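# Carry the alphabetically first lettered box to the door tote

## Task

Find the box in the office whose top letter is earliest in the alphabet and place only that box in the tote near the door, fully inside it with no part over the rim; the robot must not topple or be left leaning, or the task fails.

## Robot and tools

Robot: a Hello Robot Stretch 3 with one arm. It has a two-wheeled base (0.33 m long, 0.34 m wide, round back) that turns about the point midway between its drive wheels, 0.05 m behind the front edge. A mast carries a lift, and the arm sticks out to the robot's RIGHT side, so the gripper is moved forward or back by driving the base. The base cannot slide sideways. With the arm pulled in and the wrist folded, a turn sweeps a circle of radius 0.28 m; an unfolded level wrist reaches past that circle.

Frames: the base frame sits on the floor between the drive wheels, x ahead, y to the left, z up, in metres. hand_pose is reported in this frame at the closed-fingertip point; with all wrist joints at zero its x axis points up, y back toward the mast, z toward the rear. The odometry frame is the base frame where the scene began; base_odometry comes from wheel turns only, so slip looks like travel. Headings are radians, left positive, in -3.142 to 3.142. If turned_by_wheels and turned_by_imu disagree by more than 0.15 rad, believe turned_by_imu. base_tilt is in degrees (forward and right positive) and may be off by up to about 4.

Tool move: one action per call, plus optional "cameras" (list of head_camera, nav_camera, wrist_camera or all; omitted means all, [] means none) and "blocking" (true or omitted waits until everything settles; false returns in about 0.5 s while motion continues). An action holds "base", "joints" or both, optionally with "speeds", "pace" or "contact_limits"; or "servos": "reboot" by itself, which re-enables switched-off servos. "base" carries exactly one key: translate_m is a relative drive in metres from where the base was last reported (forward positive, -3 to 3); rotate_rad is a relative turn in radians (left positive, -6.4 to 6.4). "joints" is one object of absolute targets by name: lift_m 0 to 1.1; arm_m 0 to 0.52 (extension); wrist_yaw_rad -1.345 to 4.42 (0 along the arm, positive swings toward the front); wrist_pitch_rad -1.57 to 0.451 (0 level, negative tips fingers down); wrist_roll_rad -2.911 to 2.918; gripper_m -0.089 to 0.179 (larger is wider; the real fingertip gap is 0.007 m smaller near closed, 0.025 m smaller wide open); head_pan_rad -3.953 to 1.73 (0 ahead, positive left, -1.57 looks along the arm); head_tilt_rad -1.53 to 0.419 (negative down). "pace" is "default" or "max"; "speeds" gives per-motion top speeds up to the max (translate 0.30 m/s, rotate 1.90 rad/s, lift 0.15 m/s, arm 0.40 m/s). The base is capped at 0.10 m/s and 0.63 rad/s unless lift_m < 0.30, arm_m < 0.03 and wrist_yaw_rad > 2.54. A move ends by 14 s (time_out). Unknown keys make a call invalid; out-of-range values get it refused, and a refusal or an unrequested stop cancels the reply's remaining move, wait and finished_scene calls.

contact_limits: arm_m, translate_m and rotate_rad take a motor_effort percent (1 to 100) that halts the motion; lift_m takes {"down": n, "up": n}, 1 to 100, as force beyond free motion (below about 12 may trigger with no contact). Put a limit only beside its own command. Base moves have no contact stop unless given one; with one, each wheel halts separately and may swing the robot.

Other tools: wait (seconds 0 to 10, cameras) returns state and images; stop (cameras) brakes every running motion; zoom_image (camera, region [x0, y0, x1, y1] in pixels, top-left origin, at most 504 by 504) enlarges the newest image of that camera; finished_scene (scene number) ends the scene for good, so the box must already rest in the tote.

Results: base_status and joint_status give done, moving, stopped, off_target (rest away from target, maybe still pushing), contact_stop (that joint goes slack), time_out or torque_fault. on_its_own lists things the robot did unasked; "held at" is a target. motor_effort is percent of maximum, positive toward larger values, peak in brackets; wrist_pitch peaks near 45 and wrist_roll near 72. lidar_m is 12 distances in 30-degree sectors, first straight ahead then counter-clockwise (4th left, 7th behind, 10th right), measured at 0.17 m height; "-" is nothing seen or closer than 0.15 m. wrist_depth_mm and head_depth_mm are 7x7 grids of median depth in mm. The pictures line gives image order. head_camera images are rotated: turn a quarter clockwise to view upright; nav_camera a quarter counterclockwise.

Gripping: command gripper_m below the object's width to hold, and at least 0.05 above it (or fully open) to let go; readings do not prove a grasp. Before folding the wrist (yaw toward 3.0) or unfolding it, put lift_m within 0.32 to 0.95, pitch at -0.4 and roll near 0; folded, the lift may go down to 0.25. With yaw under -0.4 keep pitch at or below -0.5.

Avoid: dropping or tossing the box, releasing it while moving, slamming or hard shoves, pushing against fixed things with the gripper high (above about 0.45 m) or while driving, which can tip the robot. Wrist and head have no contact stop and may torque-fault after sustained pushing; reboot them with servos. Loose objects may occasionally be nudged by outside forces. Thinking time lets the simulation run on.

Each tool is called by a JSON object that holds its "api" and its "payload", one argument or row to a line.

## Session

{"api": "move", "payload": {

}}

Scene clock: 0.00 s.
base_odometry: x=+0.000 y=+0.000 heading=+0.000
turned_by_wheels: +0.000
turned_by_imu: +0.000
base_tilt: forward=+1.0 right=-0.1
lidar_m: 0.80 1.67 1.61 1.34 1.00 0.97 1.01 1.40 1.53 1.06 0.79 0.77
head_depth_mm: 723 721 721 719 718 715 717 / 769 768 768 764 764 763 762 / 821 821 819 818 816 815 815 / 884 878 876 874 879 872 871 / 948 944 944 942 942 938 935 / 2044 2152 2141 2178 2210 2205 2170 / 1930 1918 1938 1945 1954 1974 1973
base_status: not commanded
joint_positions: lift_m=+0.444 arm_m=+0.002 wrist_yaw_rad=+3.097 wrist_pitch_rad=-0.467 wrist_roll_rad=+0.000 gripper_m=+0.037 head_pan_rad=+0.000 head_tilt_rad=-0.002
joint_status: not commanded
measured_speeds: all 0
motor_effort: left_wheel=-0.3 right_wheel=+1.7 lift_m=+27.5 arm_m=-9.1 wrist_yaw_rad=+0.9 wrist_pitch_rad=+2.5 wrist_roll_rad=+0.7 gripper_m=-0.2 head_pan_rad=+0.6 head_tilt_rad=+6.0
hand_pose: x=-0.0114 y=+0.0710 z=+0.4454 quat_wxyz=(+0.179, +0.691, +0.148, +0.684) (m; base frame)
wrist_depth_mm: - - 146 - - - - / - - 158 - - - - / - - 172 - - - - / - 920 190 - - - - / 809 785 204 798 813 819 789 / 676 667 128 638 654 695 687 / 581 593 283 580 571 592 588
pictures: head_camera (sideways), nav_camera (sideways), wrist_camera
Images, in order (width x height): head_camera 896x504, nav_camera 672x504, wrist_camera 644x364.

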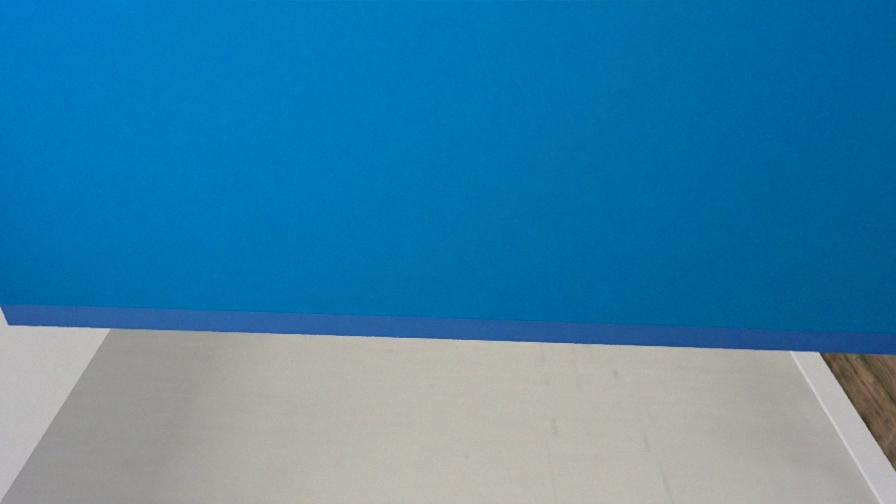

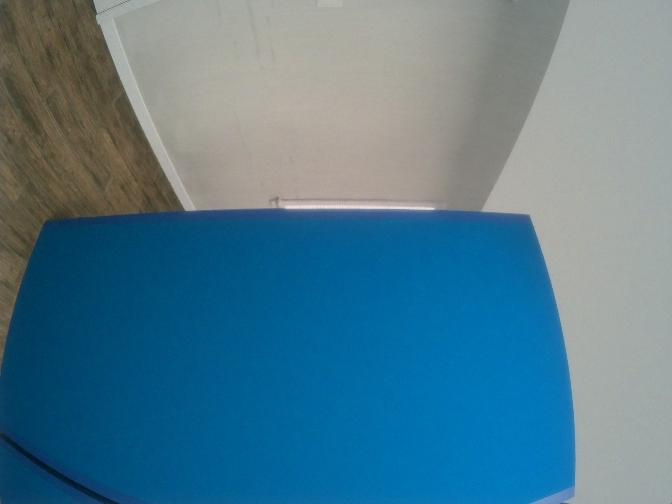

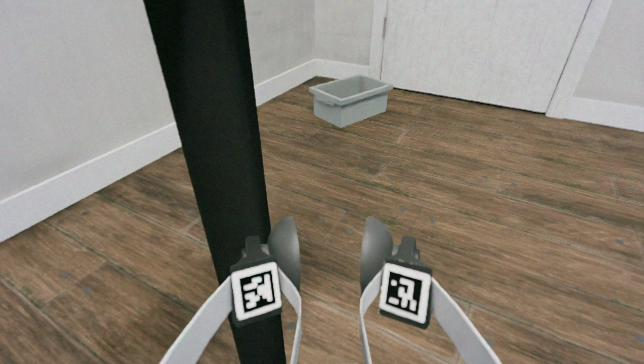

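{"api": "move", "payload": {
  "joints": {"head_tilt_rad": -0.5, "head_pan_rad": 1.5},
  "cameras": ["head_camera", "nav_camera"]
}}

{"api": "move", "payload": {
  "joints": {"head_tilt_rad": -0.5, "head_pan_rad": 0.5},
  "cameras": ["head_camera", "nav_camera"]
}}

{"api": "move", "payload": {
  "joints": {"head_tilt_rad": -0.5, "head_pan_rad": -0.5},
  "cameras": ["head_camera", "nav_camera"]
}}

{"api": "move", "payload": {
  "joints": {"head_tilt_rad": -0.5, "head_pan_rad": -1.5},
  "cameras": ["head_camera", "nav_camera"]
}}

{"api": "move", "payload": {
  "joints": {"head_tilt_rad": -0.5, "head_pan_rad": -2.6},
  "cameras": ["head_camera", "nav_camera"]
}}

{"api": "move", "payload": {
  "joints": {"head_tilt_rad": -0.5, "head_pan_rad": -3.7},
  "cameras": ["head_camera", "nav_camera"]
}}

Scene clock: 8.13 s.
move: done
turned_by_wheels: +0.000
turned_by_imu: +0.001
joint_status: all done
motor_effort: left_wheel=-0.3(0.6) right_wheel=+1.9(2.6) lift_m=+30.6(30.6) arm_m=-20.5(20.5) wrist_yaw_rad=+0.6(1.2) wrist_pitch_rad=+2.3(2.7) wrist_roll_rad=+0.8(0.9) gripper_m=-0.2(1.2) head_pan_rad=-0.5(5.2) head_tilt_rad=-3.0(6.2)
pictures: head_camera (sideways), nav_camera (sideways)

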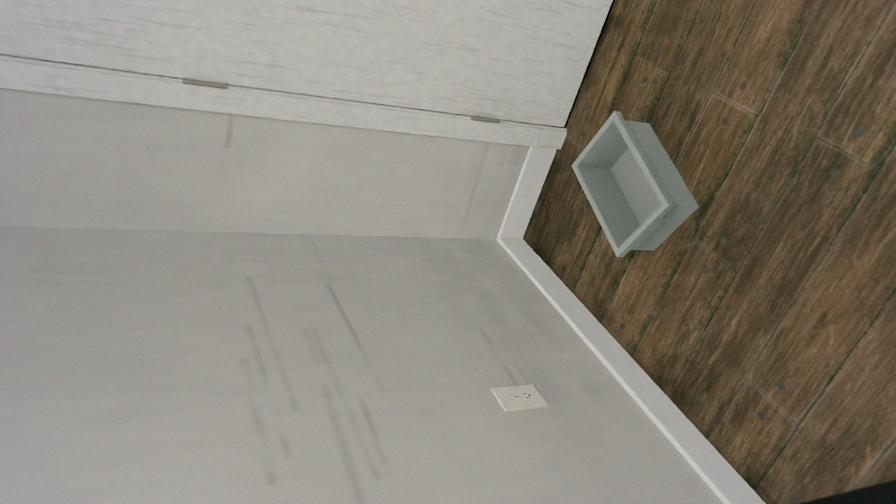

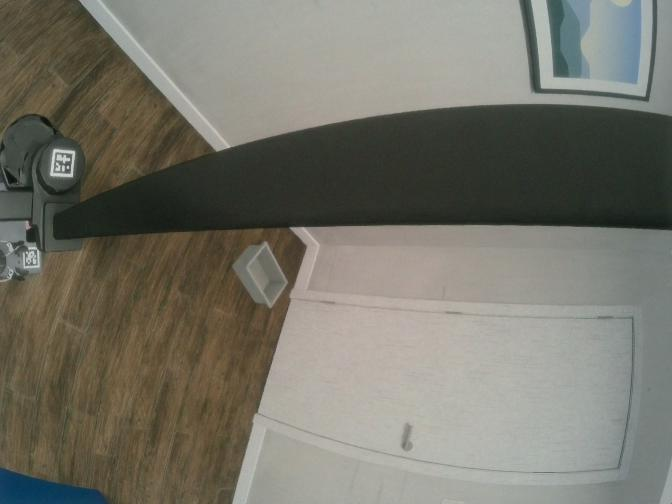

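Scene clock: 9.20 s.
move: done
turned_by_wheels: +0.000
turned_by_imu: +0.000
joint_status: all done
motor_effort: left_wheel=-0.3(0.6) right_wheel=+2.5(2.7) lift_m=+30.5(30.8) arm_m=-20.3(20.8) wrist_yaw_rad=+0.6(1.4) wrist_pitch_rad=+2.5(2.8) wrist_roll_rad=+0.8(1.1) gripper_m=+0.4(1.0) head_pan_rad=-3.3(5.8) head_tilt_rad=-2.7(4.4)
pictures: head_camera (sideways), nav_camera (sideways)

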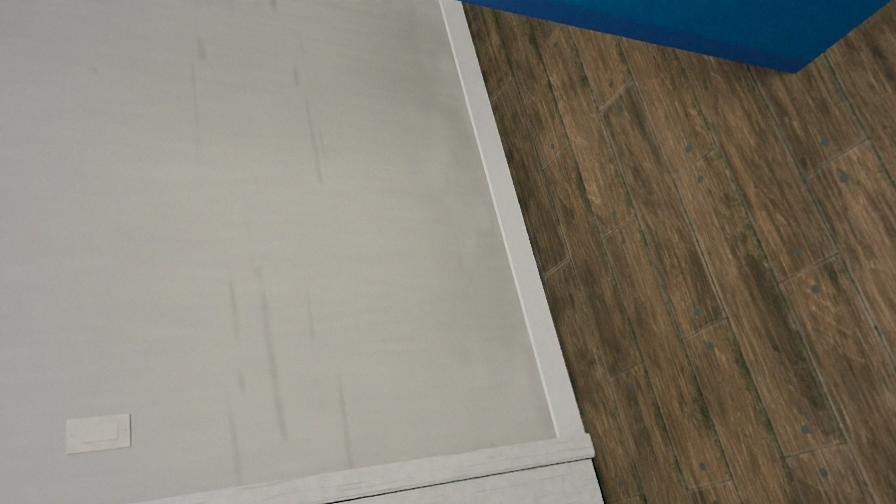

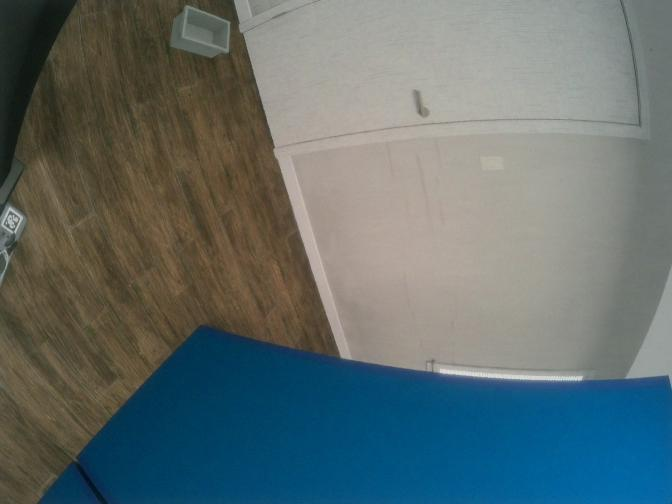

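Scene clock: 10.27 s.
move: done
turned_by_wheels: +0.000
turned_by_imu: +0.000
joint_status: all done
motor_effort: left_wheel=-0.5(0.6) right_wheel=+2.3(2.8) lift_m=+30.5(30.9) arm_m=-20.4(20.8) wrist_yaw_rad=+0.9(1.2) wrist_pitch_rad=+2.5(2.7) wrist_roll_rad=+0.8(1.0) gripper_m=+0.6(1.0) head_pan_rad=-0.6(5.0) head_tilt_rad=-3.0(5.1)
pictures: head_camera (sideways), nav_camera (sideways)

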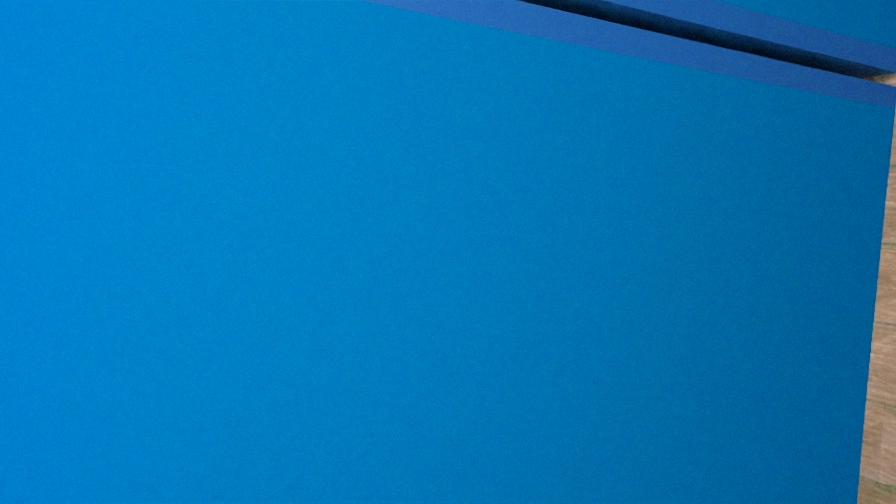

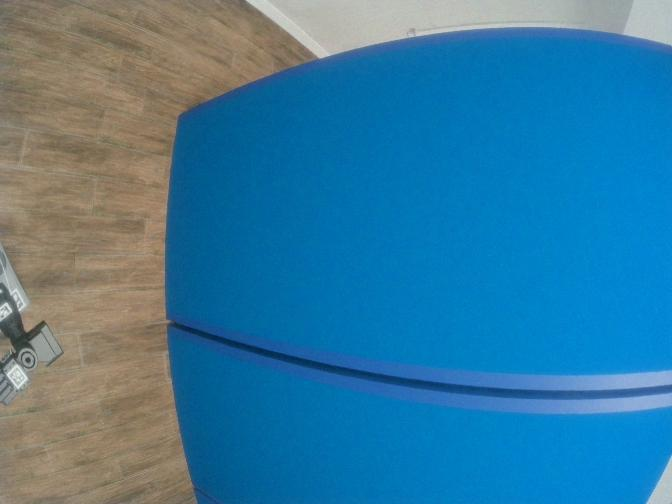

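Scene clock: 11.30 s.
move: done
turned_by_wheels: +0.000
turned_by_imu: +0.000
joint_status: all done
motor_effort: left_wheel=-0.4(0.6) right_wheel=+1.9(2.7) lift_m=+30.4(30.7) arm_m=-20.2(20.7) wrist_yaw_rad=+0.6(1.2) wrist_pitch_rad=+2.5(2.7) wrist_roll_rad=+0.8(1.1) gripper_m=-0.8(1.2) head_pan_rad=-0.6(5.2) head_tilt_rad=-1.9(5.3)
pictures: head_camera (sideways), nav_camera (sideways)

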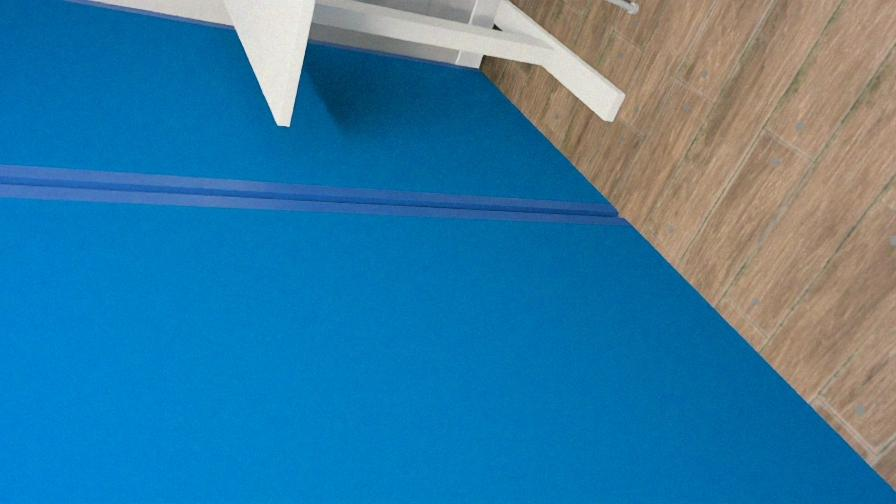

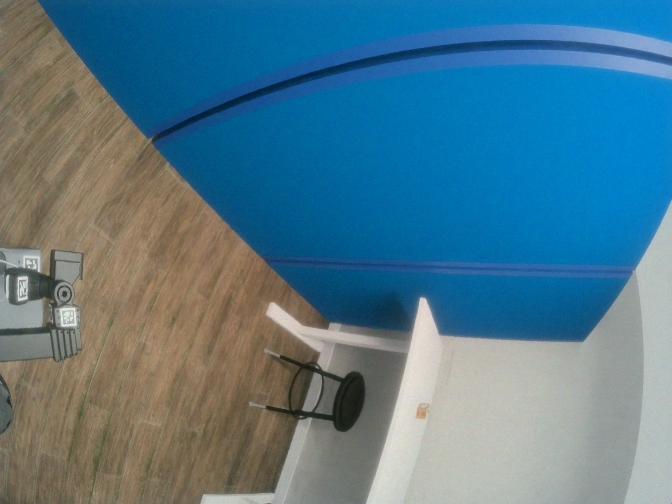

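Scene clock: 12.37 s.
move: done
turned_by_wheels: +0.000
turned_by_imu: +0.000
joint_status: all done
motor_effort: left_wheel=-0.3(0.6) right_wheel=+2.2(2.7) lift_m=+30.4(30.8) arm_m=-20.3(20.6) wrist_yaw_rad=+0.8(1.1) wrist_pitch_rad=+2.5(2.8) wrist_roll_rad=+0.7(1.1) gripper_m=+0.2(1.2) head_pan_rad=+0.8(5.1) head_tilt_rad=-1.9(4.1)
pictures: head_camera (sideways), nav_camera (sideways)

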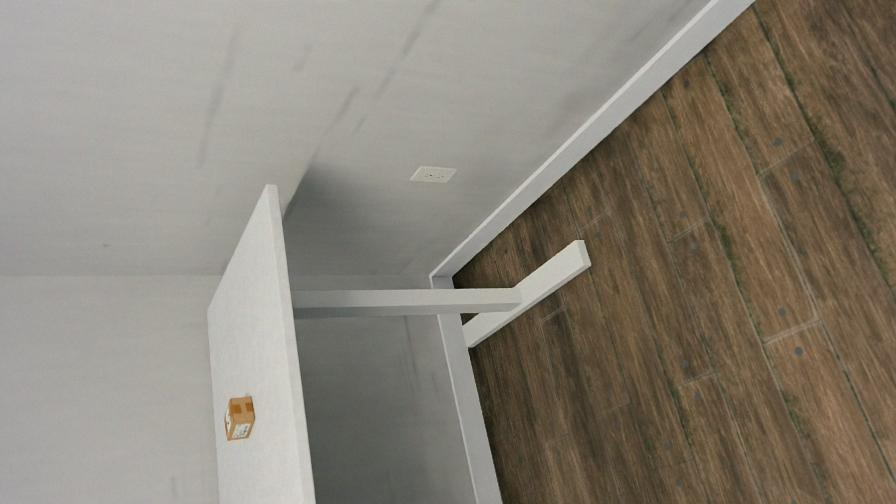

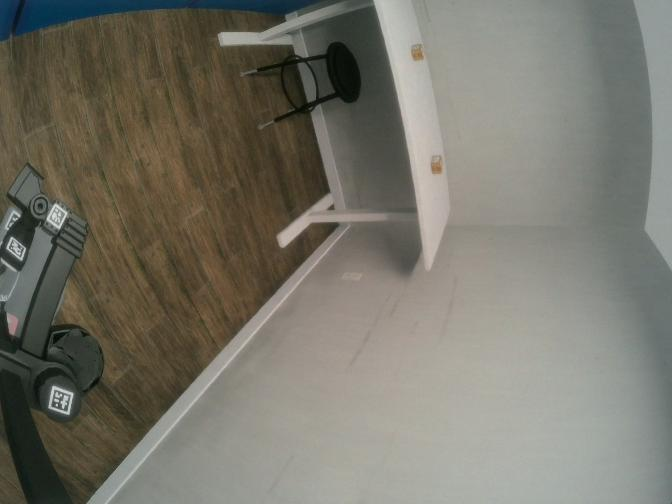

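Scene clock: 13.43 s.
move: done
base_odometry: x=+0.000 y=+0.000 heading=+0.000
turned_by_wheels: +0.000
turned_by_imu: +0.000
base_tilt: forward=+0.8 right=+0.0
lidar_m: 0.80 1.67 1.60 1.34 0.99 0.96 1.01 1.41 1.53 1.07 0.79 0.77
head_depth_mm: 810 873 957 1059 1178 1324 1379 / 812 877 957 1063 1177 1342 1338 / 809 885 956 1057 1173 1334 1345 / 814 881 962 1065 1181 1337 1328 / 812 879 966 1069 1187 1345 1333 / 816 887 962 1068 1190 1342 1334 / 814 886 968 1067 1194 1347 1343
joint_positions: lift_m=+0.444 arm_m=+0.002 wrist_yaw_rad=+3.097 wrist_pitch_rad=-0.467 wrist_roll_rad=+0.000 gripper_m=+0.037 head_pan_rad=-3.740 head_tilt_rad=-0.500
joint_status: all done
motor_effort: left_wheel=-0.5(0.7) right_wheel=+2.1(2.5) lift_m=+30.3(30.8) arm_m=-20.5(20.5) wrist_yaw_rad=+0.6(1.5) wrist_pitch_rad=+2.3(2.7) wrist_roll_rad=+0.8(1.0) gripper_m=-0.4(1.4) head_pan_rad=+1.8(5.7) head_tilt_rad=-3.0(4.4)
hand_pose: x=-0.0114 y=+0.0710 z=+0.4454 quat_wxyz=(+0.179, +0.691, +0.148, +0.684) (m; base frame)
wrist_depth_mm: - - 146 - - - - / - - 158 - - - - / - - 172 - - - - / - 949 189 - - - - / 817 795 204 790 798 805 803 / 686 671 128 628 657 672 686 / 583 594 282 584 579 585 599
pictures: head_camera (sideways), nav_camera (sideways)

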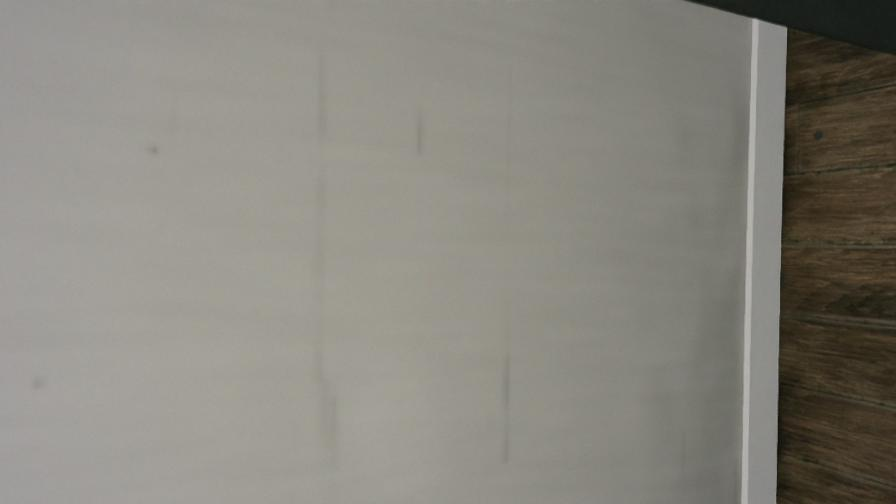

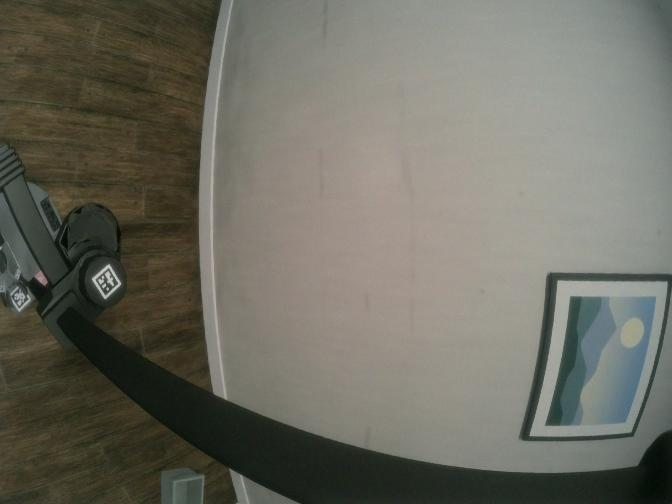

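{"api": "move", "payload": {
  "joints": {"head_tilt_rad": -0.3, "head_pan_rad": -2.1},
  "cameras": ["head_camera", "nav_camera"]
}}

Scene clock: 31.07 s.
move: done
base_odometry: x=+0.000 y=+0.000 heading=+0.000
turned_by_wheels: +0.000
turned_by_imu: +0.001
base_tilt: forward=+0.9 right=-0.1
lidar_m: 0.80 1.67 1.60 1.34 1.00 0.97 1.01 1.41 1.53 1.06 0.79 0.76
head_depth_mm: 1832 1937 2028 1766 2273 2010 1585 / 1830 1923 2027 1792 2313 1989 1584 / 1852 1955 2030 1772 2345 1949 1577 / 1892 1975 2072 1762 2046 1895 1559 / 1898 1997 2094 2262 2362 1912 1572 / 1923 2054 2120 1799 2353 1949 1563 / 1721 1740 1804 1724 1884 1851 1554
joint_positions: lift_m=+0.444 arm_m=+0.002 wrist_yaw_rad=+3.097 wrist_pitch_rad=-0.467 wrist_roll_rad=+0.000 gripper_m=+0.037 head_pan_rad=-2.065 head_tilt_rad=-0.302
joint_status: all done
motor_effort: left_wheel=-0.4(0.6) right_wheel=+2.1(2.8) lift_m=+30.3(30.5) arm_m=-19.7(20.4) wrist_yaw_rad=+0.9(1.2) wrist_pitch_rad=+2.5(2.7) wrist_roll_rad=+0.8(1.1) gripper_m=-0.1(1.0) head_pan_rad=+0.1(5.7) head_tilt_rad=+4.0(7.1)
hand_pose: x=-0.0114 y=+0.0710 z=+0.4454 quat_wxyz=(+0.179, +0.691, +0.148, +0.684) (m; base frame)
wrist_depth_mm: - - 147 - - - - / - - 159 - - - - / - - 172 - - - - / - 958 189 - - - - / 784 809 204 805 795 810 810 / 675 680 127 627 658 686 666 / 583 599 284 593 566 585 590
pictures: head_camera (sideways), nav_camera (sideways)

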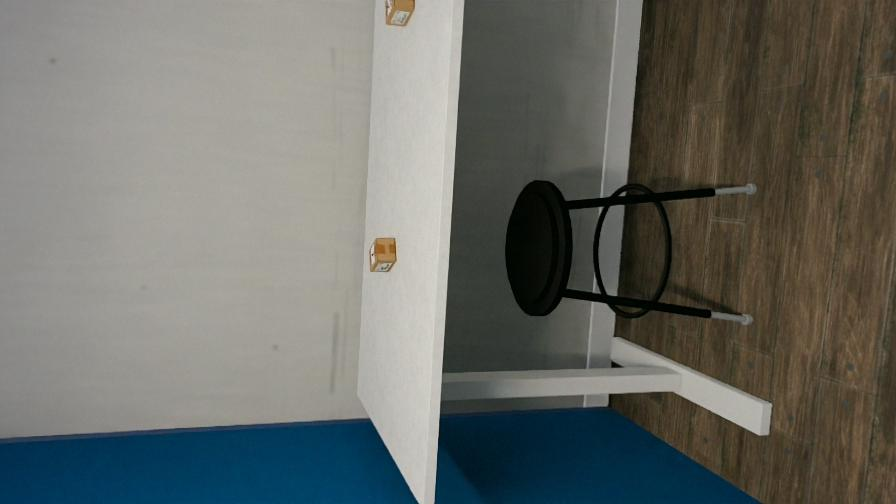

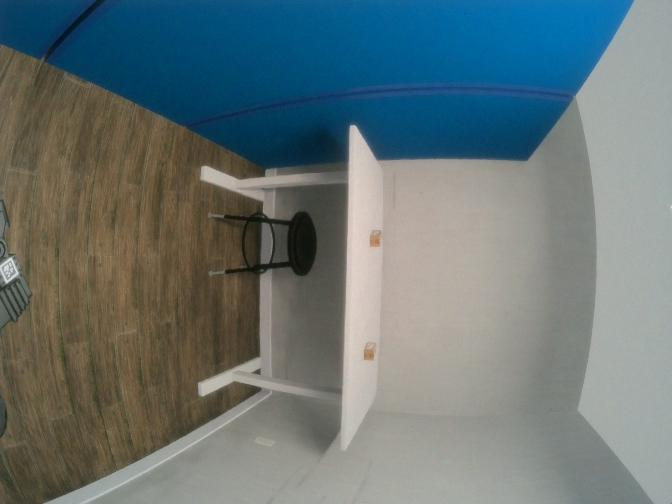

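{"api": "zoom_image", "payload": {
  "camera": "head_camera",
  "region": [350, 225, 420, 285]
}}

{"api": "zoom_image", "payload": {
  "camera": "head_camera",
  "region": [360, 0, 430, 40]
}}

Scaled by 7.200 from the camera's 896x504 image, which has a finer 1280x720 frame.

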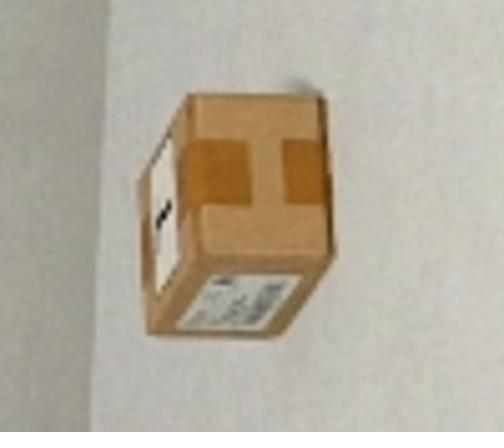

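Scaled by 7.200 from the camera's 896x504 image, which has a finer 1280x720 frame.

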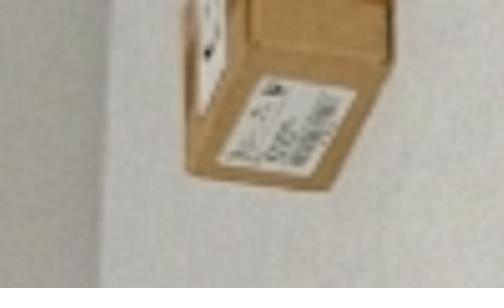

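{"api": "move", "payload": {
  "base": {"rotate_rad": 1.047},
  "joints": {"lift_m": 0.27, "head_pan_rad": -0.9, "head_tilt_rad": -0.35},
  "cameras": ["nav_camera"]
}}

{"api": "move", "payload": {
  "base": {"translate_m": 0.95},
  "pace": "max",
  "cameras": ["nav_camera", "head_camera"]
}}

Scene clock: 73.67 s.
move: done
turned_by_wheels: +1.046
turned_by_imu: +1.043
base_status: done
joint_status: all done
motor_effort: left_wheel=-10.4(14.5) right_wheel=+11.3(14.9) lift_m=+22.8(28.2) arm_m=-20.1(20.6) wrist_yaw_rad=+0.8(1.5) wrist_pitch_rad=+2.7(2.9) wrist_roll_rad=+0.8(1.0) gripper_m=-0.2(1.5) head_pan_rad=-2.9(5.0) head_tilt_rad=-2.0(4.5)
pictures: nav_camera (sideways)

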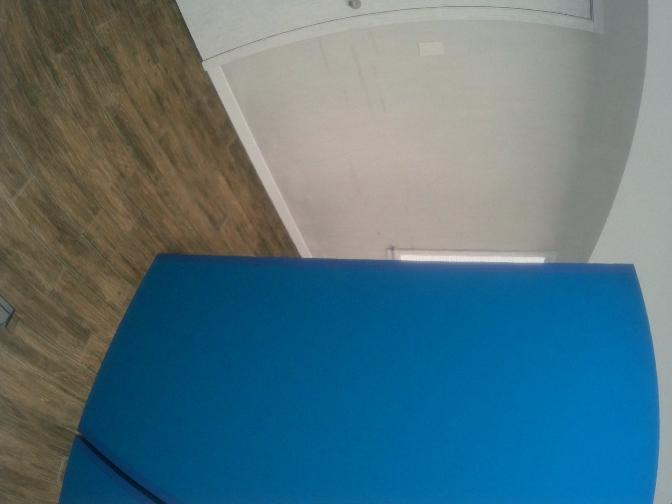

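Scene clock: 78.17 s.
move: done
base_odometry: x=+0.476 y=+0.822 heading=+1.047
turned_by_wheels: +0.000
turned_by_imu: +0.000
base_tilt: forward=+0.9 right=-0.1
lidar_m: 0.66 0.69 0.97 0.95 0.99 1.37 2.47 1.09 0.83 1.14 0.95 0.68
head_depth_mm: 1194 1316 1454 1617 1831 1839 1514 / 1054 1140 1240 1367 1517 1679 1515 / 933 1003 1081 1173 1291 1417 1467 / 846 902 959 1027 1115 1214 1323 / 768 811 866 916 984 1061 1155 / 706 740 786 832 887 943 1017 / 651 683 711 758 799 850 911
base_status: done
joint_positions: lift_m=+0.270 arm_m=+0.002 wrist_yaw_rad=+3.097 wrist_pitch_rad=-0.468 wrist_roll_rad=+0.000 gripper_m=+0.037 head_pan_rad=-0.900 head_tilt_rad=-0.350
motor_effort: left_wheel=+5.0(12.1) right_wheel=+0.6(20.9) lift_m=+29.9(30.2) arm_m=-19.5(20.5) wrist_yaw_rad=+0.4(1.5) wrist_pitch_rad=+2.5(3.0) wrist_roll_rad=+0.6(1.0) gripper_m=-0.2(1.4) head_pan_rad=-3.3(4.1) head_tilt_rad=-1.5(2.8)
hand_pose: x=-0.0114 y=+0.0709 z=+0.2716 quat_wxyz=(+0.180, +0.691, +0.149, +0.684) (m; base frame)
wrist_depth_mm: - - 143 - - - - / - 155 155 - - - - / 877 839 172 888 798 892 807 / 688 684 189 679 635 - 686 / 558 562 205 568 564 560 562 / 478 289 128 270 465 476 480 / 249 255 242 249 261 411 412
pictures: head_camera (sideways), nav_camera (sideways)

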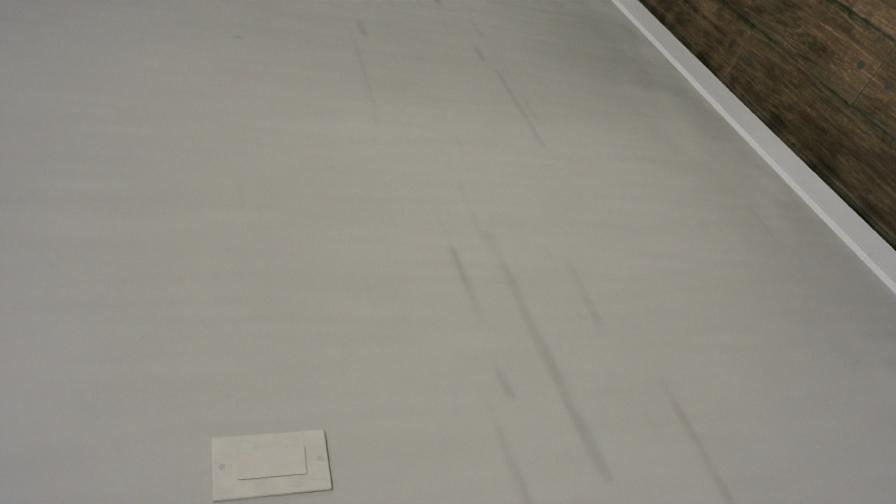

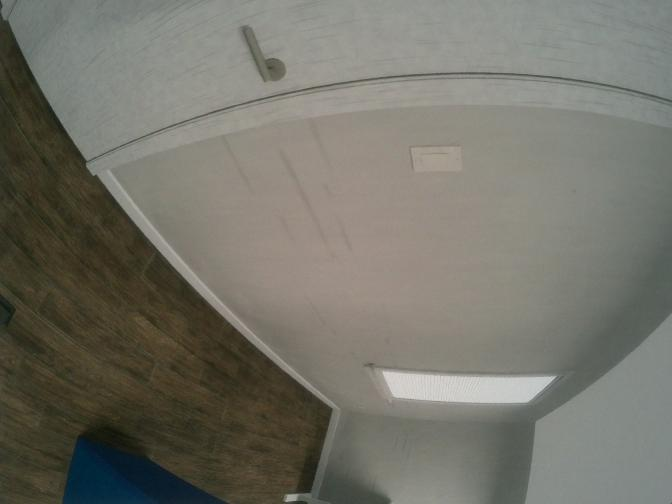

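{"api": "move", "payload": {
  "joints": {"head_pan_rad": -1.57, "head_tilt_rad": -0.35},
  "cameras": ["nav_camera", "head_camera"]
}}

{"api": "move", "payload": {
  "joints": {"head_pan_rad": -2.1, "head_tilt_rad": -0.35},
  "cameras": ["nav_camera", "head_camera"]
}}

Scene clock: 82.03 s.
move: done
turned_by_wheels: +0.000
turned_by_imu: +0.001
joint_status: all done
motor_effort: left_wheel=+4.9(5.2) right_wheel=+0.9(1.1) lift_m=+27.2(27.9) arm_m=-18.9(19.7) wrist_yaw_rad=+0.5(1.1) wrist_pitch_rad=+2.8(2.9) wrist_roll_rad=+0.6(1.1) gripper_m=-0.3(0.8) head_pan_rad=-0.1(5.5) head_tilt_rad=-1.2(4.5)
pictures: head_camera (sideways), nav_camera (sideways)

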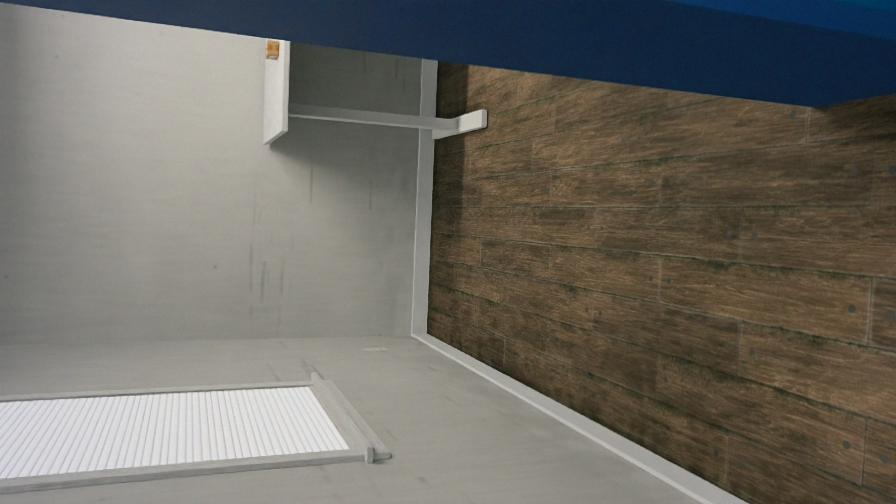

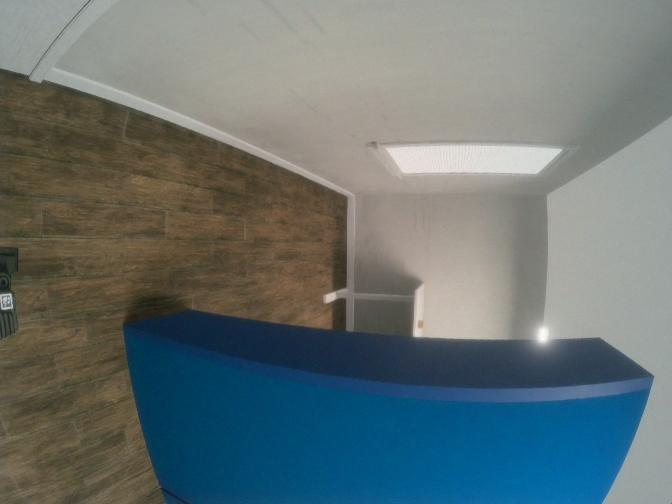

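Scene clock: 82.90 s.
move: done
base_odometry: x=+0.476 y=+0.822 heading=+1.047
turned_by_wheels: +0.000
turned_by_imu: +0.000
base_tilt: forward=+1.0 right=-0.2
lidar_m: 0.66 0.69 0.98 0.96 0.99 1.37 2.48 1.09 0.83 1.15 0.95 0.69
head_depth_mm: 859 921 987 1077 1179 1302 1437 / 812 869 929 1010 1095 1206 1344 / 774 827 879 948 1026 1120 1228 / 737 781 836 895 966 1047 1146 / 705 742 790 853 914 995 1087 / 789 860 944 1049 1163 1323 1415 / 3258 3380 3579 3506 2464 1857 1485
joint_positions: lift_m=+0.270 arm_m=+0.002 wrist_yaw_rad=+3.097 wrist_pitch_rad=-0.468 wrist_roll_rad=+0.000 gripper_m=+0.037 head_pan_rad=-2.121 head_tilt_rad=-0.350
joint_status: all done
motor_effort: left_wheel=+5.1(5.4) right_wheel=+0.8(1.1) lift_m=+26.8(27.3) arm_m=-19.3(19.8) wrist_yaw_rad=+0.7(1.2) wrist_pitch_rad=+3.0(3.0) wrist_roll_rad=+0.8(0.9) gripper_m=-0.2(1.1) head_pan_rad=-0.9(5.2) head_tilt_rad=-1.5(3.2)
hand_pose: x=-0.0114 y=+0.0709 z=+0.2716 quat_wxyz=(+0.180, +0.691, +0.149, +0.684) (m; base frame)
wrist_depth_mm: - - 143 - - - - / - 156 156 - - - - / 881 830 172 899 800 897 808 / 684 687 189 682 630 - 684 / 567 561 206 569 568 560 559 / 478 289 128 271 464 471 472 / 249 255 243 248 261 411 410
pictures: head_camera (sideways), nav_camera (sideways)

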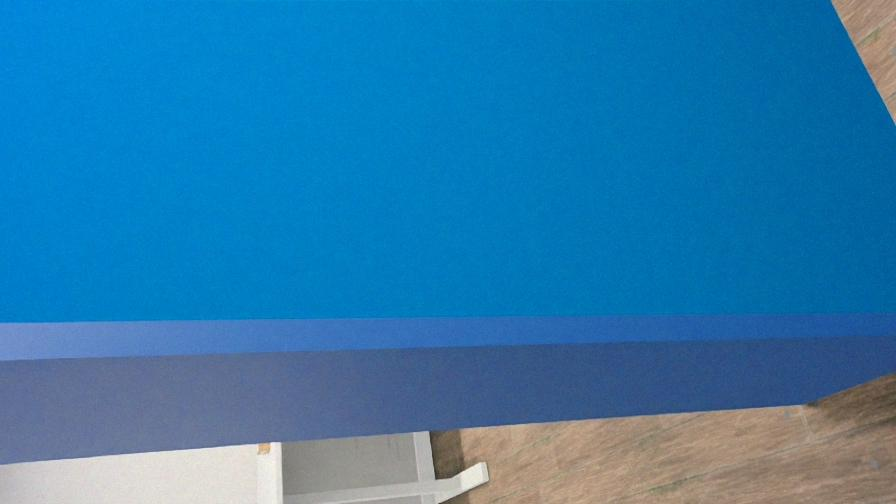

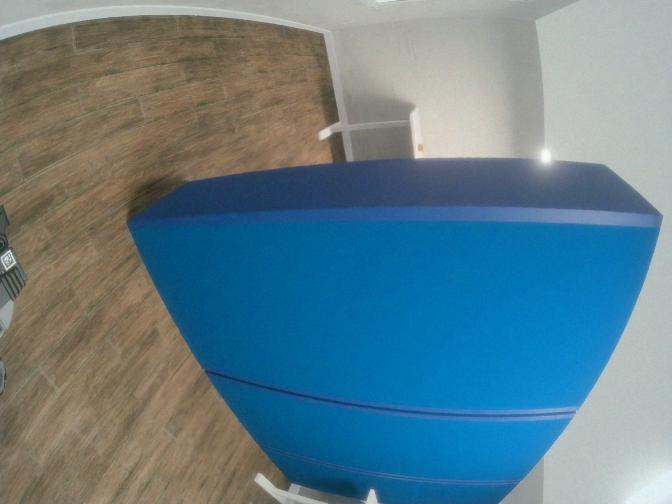

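{"api": "move", "payload": {
  "base": {"translate_m": 0.14},
  "pace": "max",
  "cameras": []
}}

{"api": "move", "payload": {
  "base": {"rotate_rad": -1.571},
  "joints": {"head_pan_rad": 0, "head_tilt_rad": -0.3},
  "pace": "max"
}}

Scene clock: 94.73 s.
move: done
turned_by_wheels: +0.000
turned_by_imu: +0.001
base_status: done
motor_effort: left_wheel=-5.8(12.6) right_wheel=+9.1(15.5) lift_m=+23.5(24.6) arm_m=-18.6(19.2) wrist_yaw_rad=+0.6(1.2) wrist_pitch_rad=+2.7(3.0) wrist_roll_rad=+0.8(1.0) gripper_m=+0.3(1.1) head_pan_rad=+1.4(4.0) head_tilt_rad=-1.2(2.8)
pictures: none

Scene clock: 97.10 s.
move: done
base_odometry: x=+0.546 y=+0.943 heading=-0.524
turned_by_wheels: -1.571
turned_by_imu: -1.564
base_tilt: forward=+1.1 right=+0.0
lidar_m: 1.92 0.75 0.54 0.52 0.55 0.76 0.95 1.00 1.39 2.62 1.08 0.89
head_depth_mm: 3338 3414 3532 3752 2729 1988 1573 / 3313 3457 3725 3811 2764 1990 1591 / 3336 3501 3692 3830 2768 1988 1581 / 3394 3546 3750 3981 2689 1975 1555 / 2383 2525 2563 2762 2527 1981 1560 / 1663 1695 1749 1824 1883 1836 1569 / 1269 1285 1309 1345 1389 1437 1448
base_status: done
joint_positions: lift_m=+0.270 arm_m=+0.002 wrist_yaw_rad=+3.097 wrist_pitch_rad=-0.468 wrist_roll_rad=+0.000 gripper_m=+0.037 head_pan_rad=+0.016 head_tilt_rad=-0.301
joint_status: all done
measured_speeds: translate_m=+0.000 rotate_rad=+0.000 lift_m=+0.000 arm_m=+0.000 wrist_yaw_rad=+0.000 wrist_pitch_rad=+0.000 wrist_roll_rad=+0.000 head_pan_rad=-0.024 head_tilt_rad=+0.000
motor_effort: left_wheel=+9.9(17.4) right_wheel=-8.2(15.9) lift_m=+21.7(23.8) arm_m=-19.9(20.7) wrist_yaw_rad=+0.9(1.4) wrist_pitch_rad=+2.9(2.9) wrist_roll_rad=+0.8(1.1) gripper_m=+0.3(1.3) head_pan_rad=-3.5(5.1) head_tilt_rad=+4.2(6.3)
hand_pose: x=-0.0114 y=+0.0709 z=+0.2716 quat_wxyz=(+0.180, +0.691, +0.149, +0.684) (m; base frame)
wrist_depth_mm: - - 143 - - - - / - - 156 - 557 - - / - - 171 - 608 - - / 658 663 189 647 646 655 665 / 559 561 206 560 567 555 561 / 476 292 128 271 459 470 478 / 249 257 243 250 260 416 413
pictures: head_camera (sideways), nav_camera (sideways), wrist_camera

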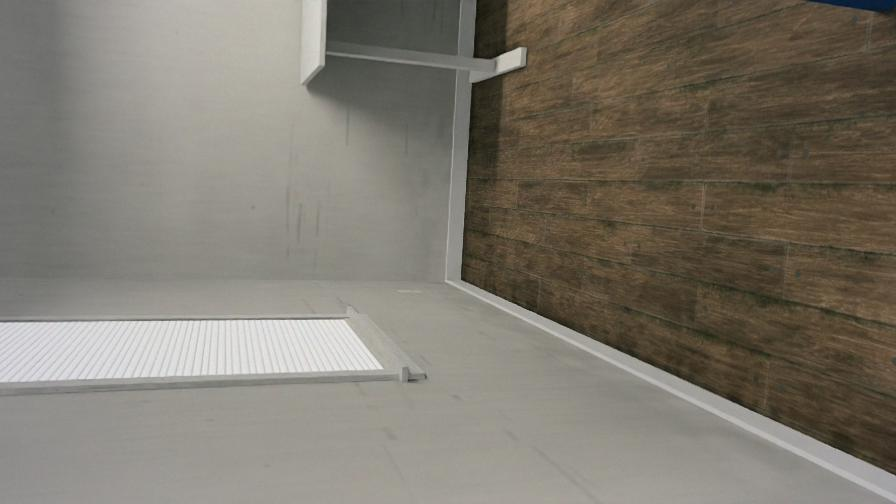

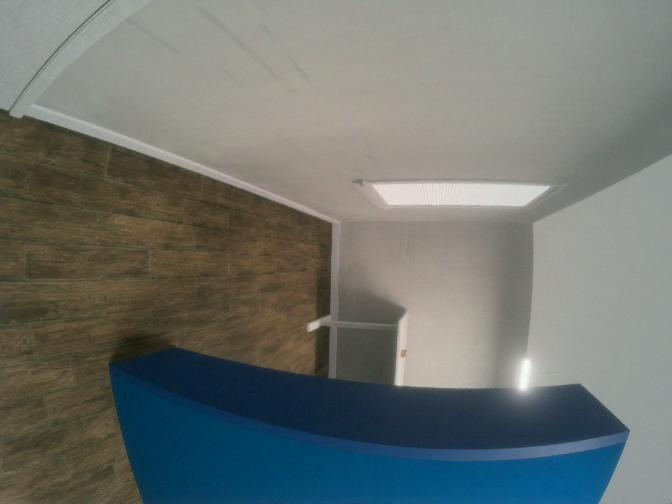

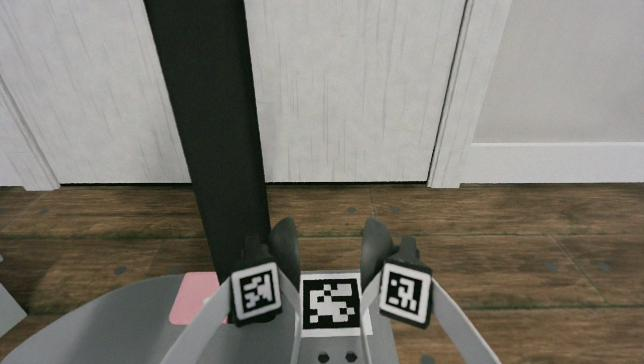

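{"api": "move", "payload": {
  "base": {"translate_m": 1.6},
  "joints": {"head_pan_rad": -0.6},
  "pace": "max",
  "cameras": ["nav_camera", "head_camera"]
}}

{"api": "move", "payload": {
  "joints": {"head_pan_rad": -1.3},
  "cameras": ["nav_camera", "head_camera"]
}}

Scene clock: 106.50 s.
move: done
turned_by_wheels: +0.000
turned_by_imu: -0.001
base_status: done
joint_status: all done
motor_effort: left_wheel=+8.8(20.9) right_wheel=-1.9(6.9) lift_m=+28.6(30.7) arm_m=-11.7(17.5) wrist_yaw_rad=+0.6(1.4) wrist_pitch_rad=+2.9(3.1) wrist_roll_rad=+1.0(1.2) gripper_m=-0.4(1.3) head_pan_rad=+3.0(4.8) head_tilt_rad=+2.9(4.9)
pictures: head_camera (sideways), nav_camera (sideways)

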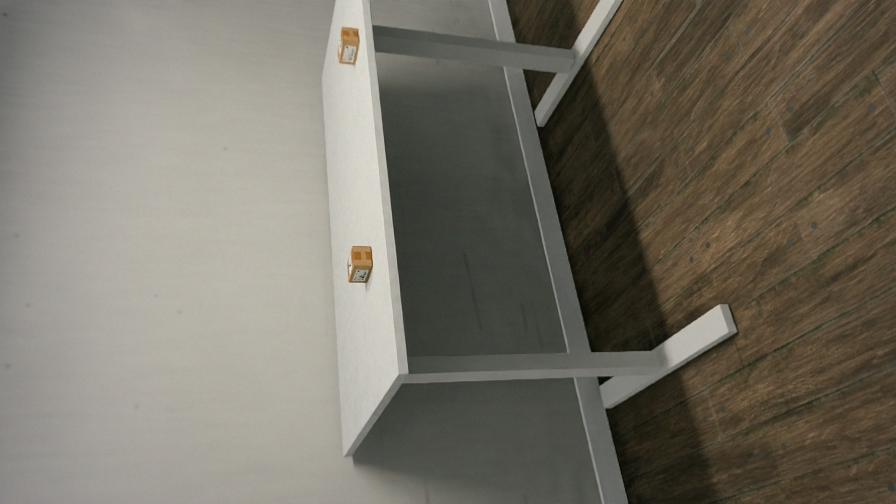

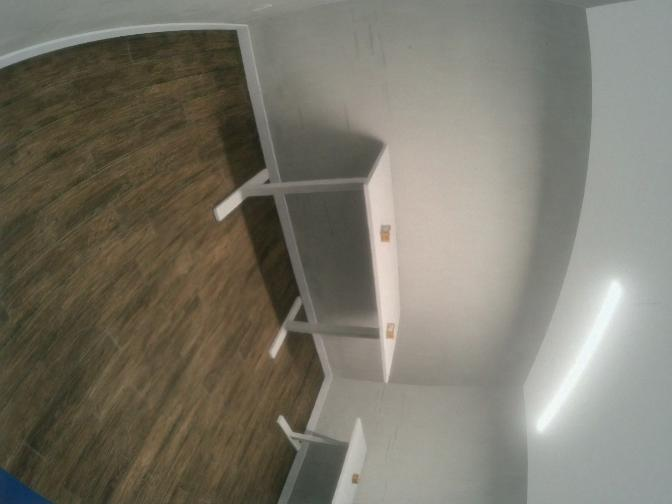

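Scene clock: 107.47 s.
move: done
base_odometry: x=+1.931 y=+0.143 heading=-0.524
turned_by_wheels: +0.000
turned_by_imu: +0.000
base_tilt: forward=+1.0 right=-0.1
lidar_m: 1.79 0.70 0.52 0.50 0.53 0.73 2.09 0.63 0.58 2.29 2.57 1.87
head_depth_mm: 2771 2945 2993 3238 2745 2020 1600 / 2856 2970 3168 3325 2743 1994 1596 / 2962 3146 3264 3415 2733 1992 1565 / 3036 3175 3302 3505 2714 2017 1572 / 3124 3353 3495 3609 2702 1981 1566 / 3231 3452 3645 3776 2669 1964 1562 / 3239 3298 3434 3581 2685 1970 1567
joint_positions: lift_m=+0.270 arm_m=+0.002 wrist_yaw_rad=+3.097 wrist_pitch_rad=-0.468 wrist_roll_rad=+0.000 gripper_m=+0.037 head_pan_rad=-1.310 head_tilt_rad=-0.300
joint_status: all done
motor_effort: left_wheel=+8.9(9.0) right_wheel=-2.1(2.5) lift_m=+27.7(28.7) arm_m=-10.6(11.8) wrist_yaw_rad=+0.7(1.3) wrist_pitch_rad=+2.4(3.0) wrist_roll_rad=+0.7(1.1) gripper_m=+0.6(1.6) head_pan_rad=-2.6(5.4) head_tilt_rad=+2.4(3.7)
hand_pose: x=-0.0114 y=+0.0709 z=+0.2716 quat_wxyz=(+0.180, +0.691, +0.149, +0.684) (m; base frame)
wrist_depth_mm: - - 143 - - - - / - - 155 - - - - / - - 172 - - - - / - - 189 - - - - / 561 561 205 559 554 561 562 / 477 291 128 273 469 472 473 / 248 256 243 249 262 415 413
pictures: head_camera (sideways), nav_camera (sideways)

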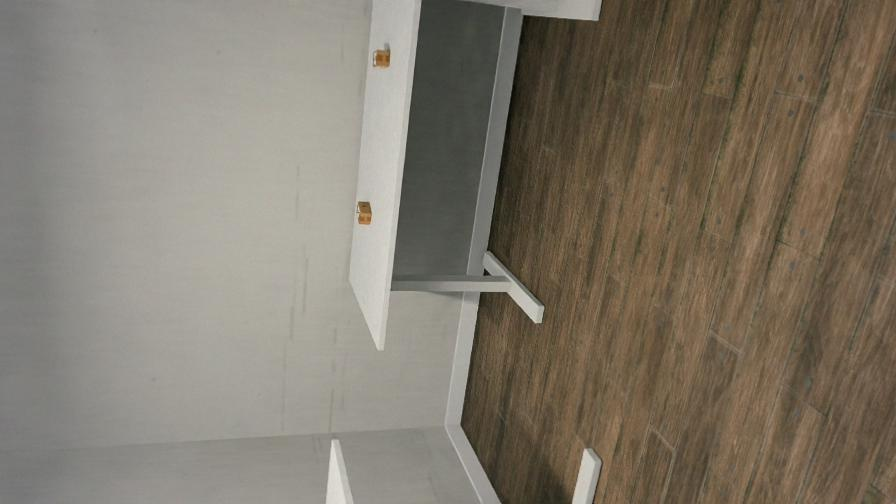

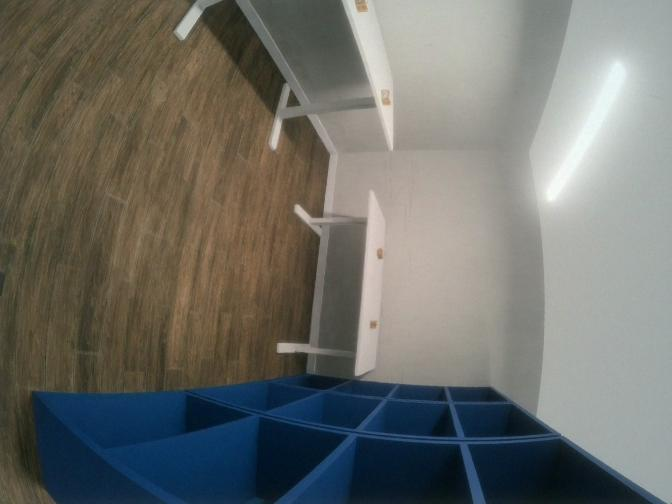

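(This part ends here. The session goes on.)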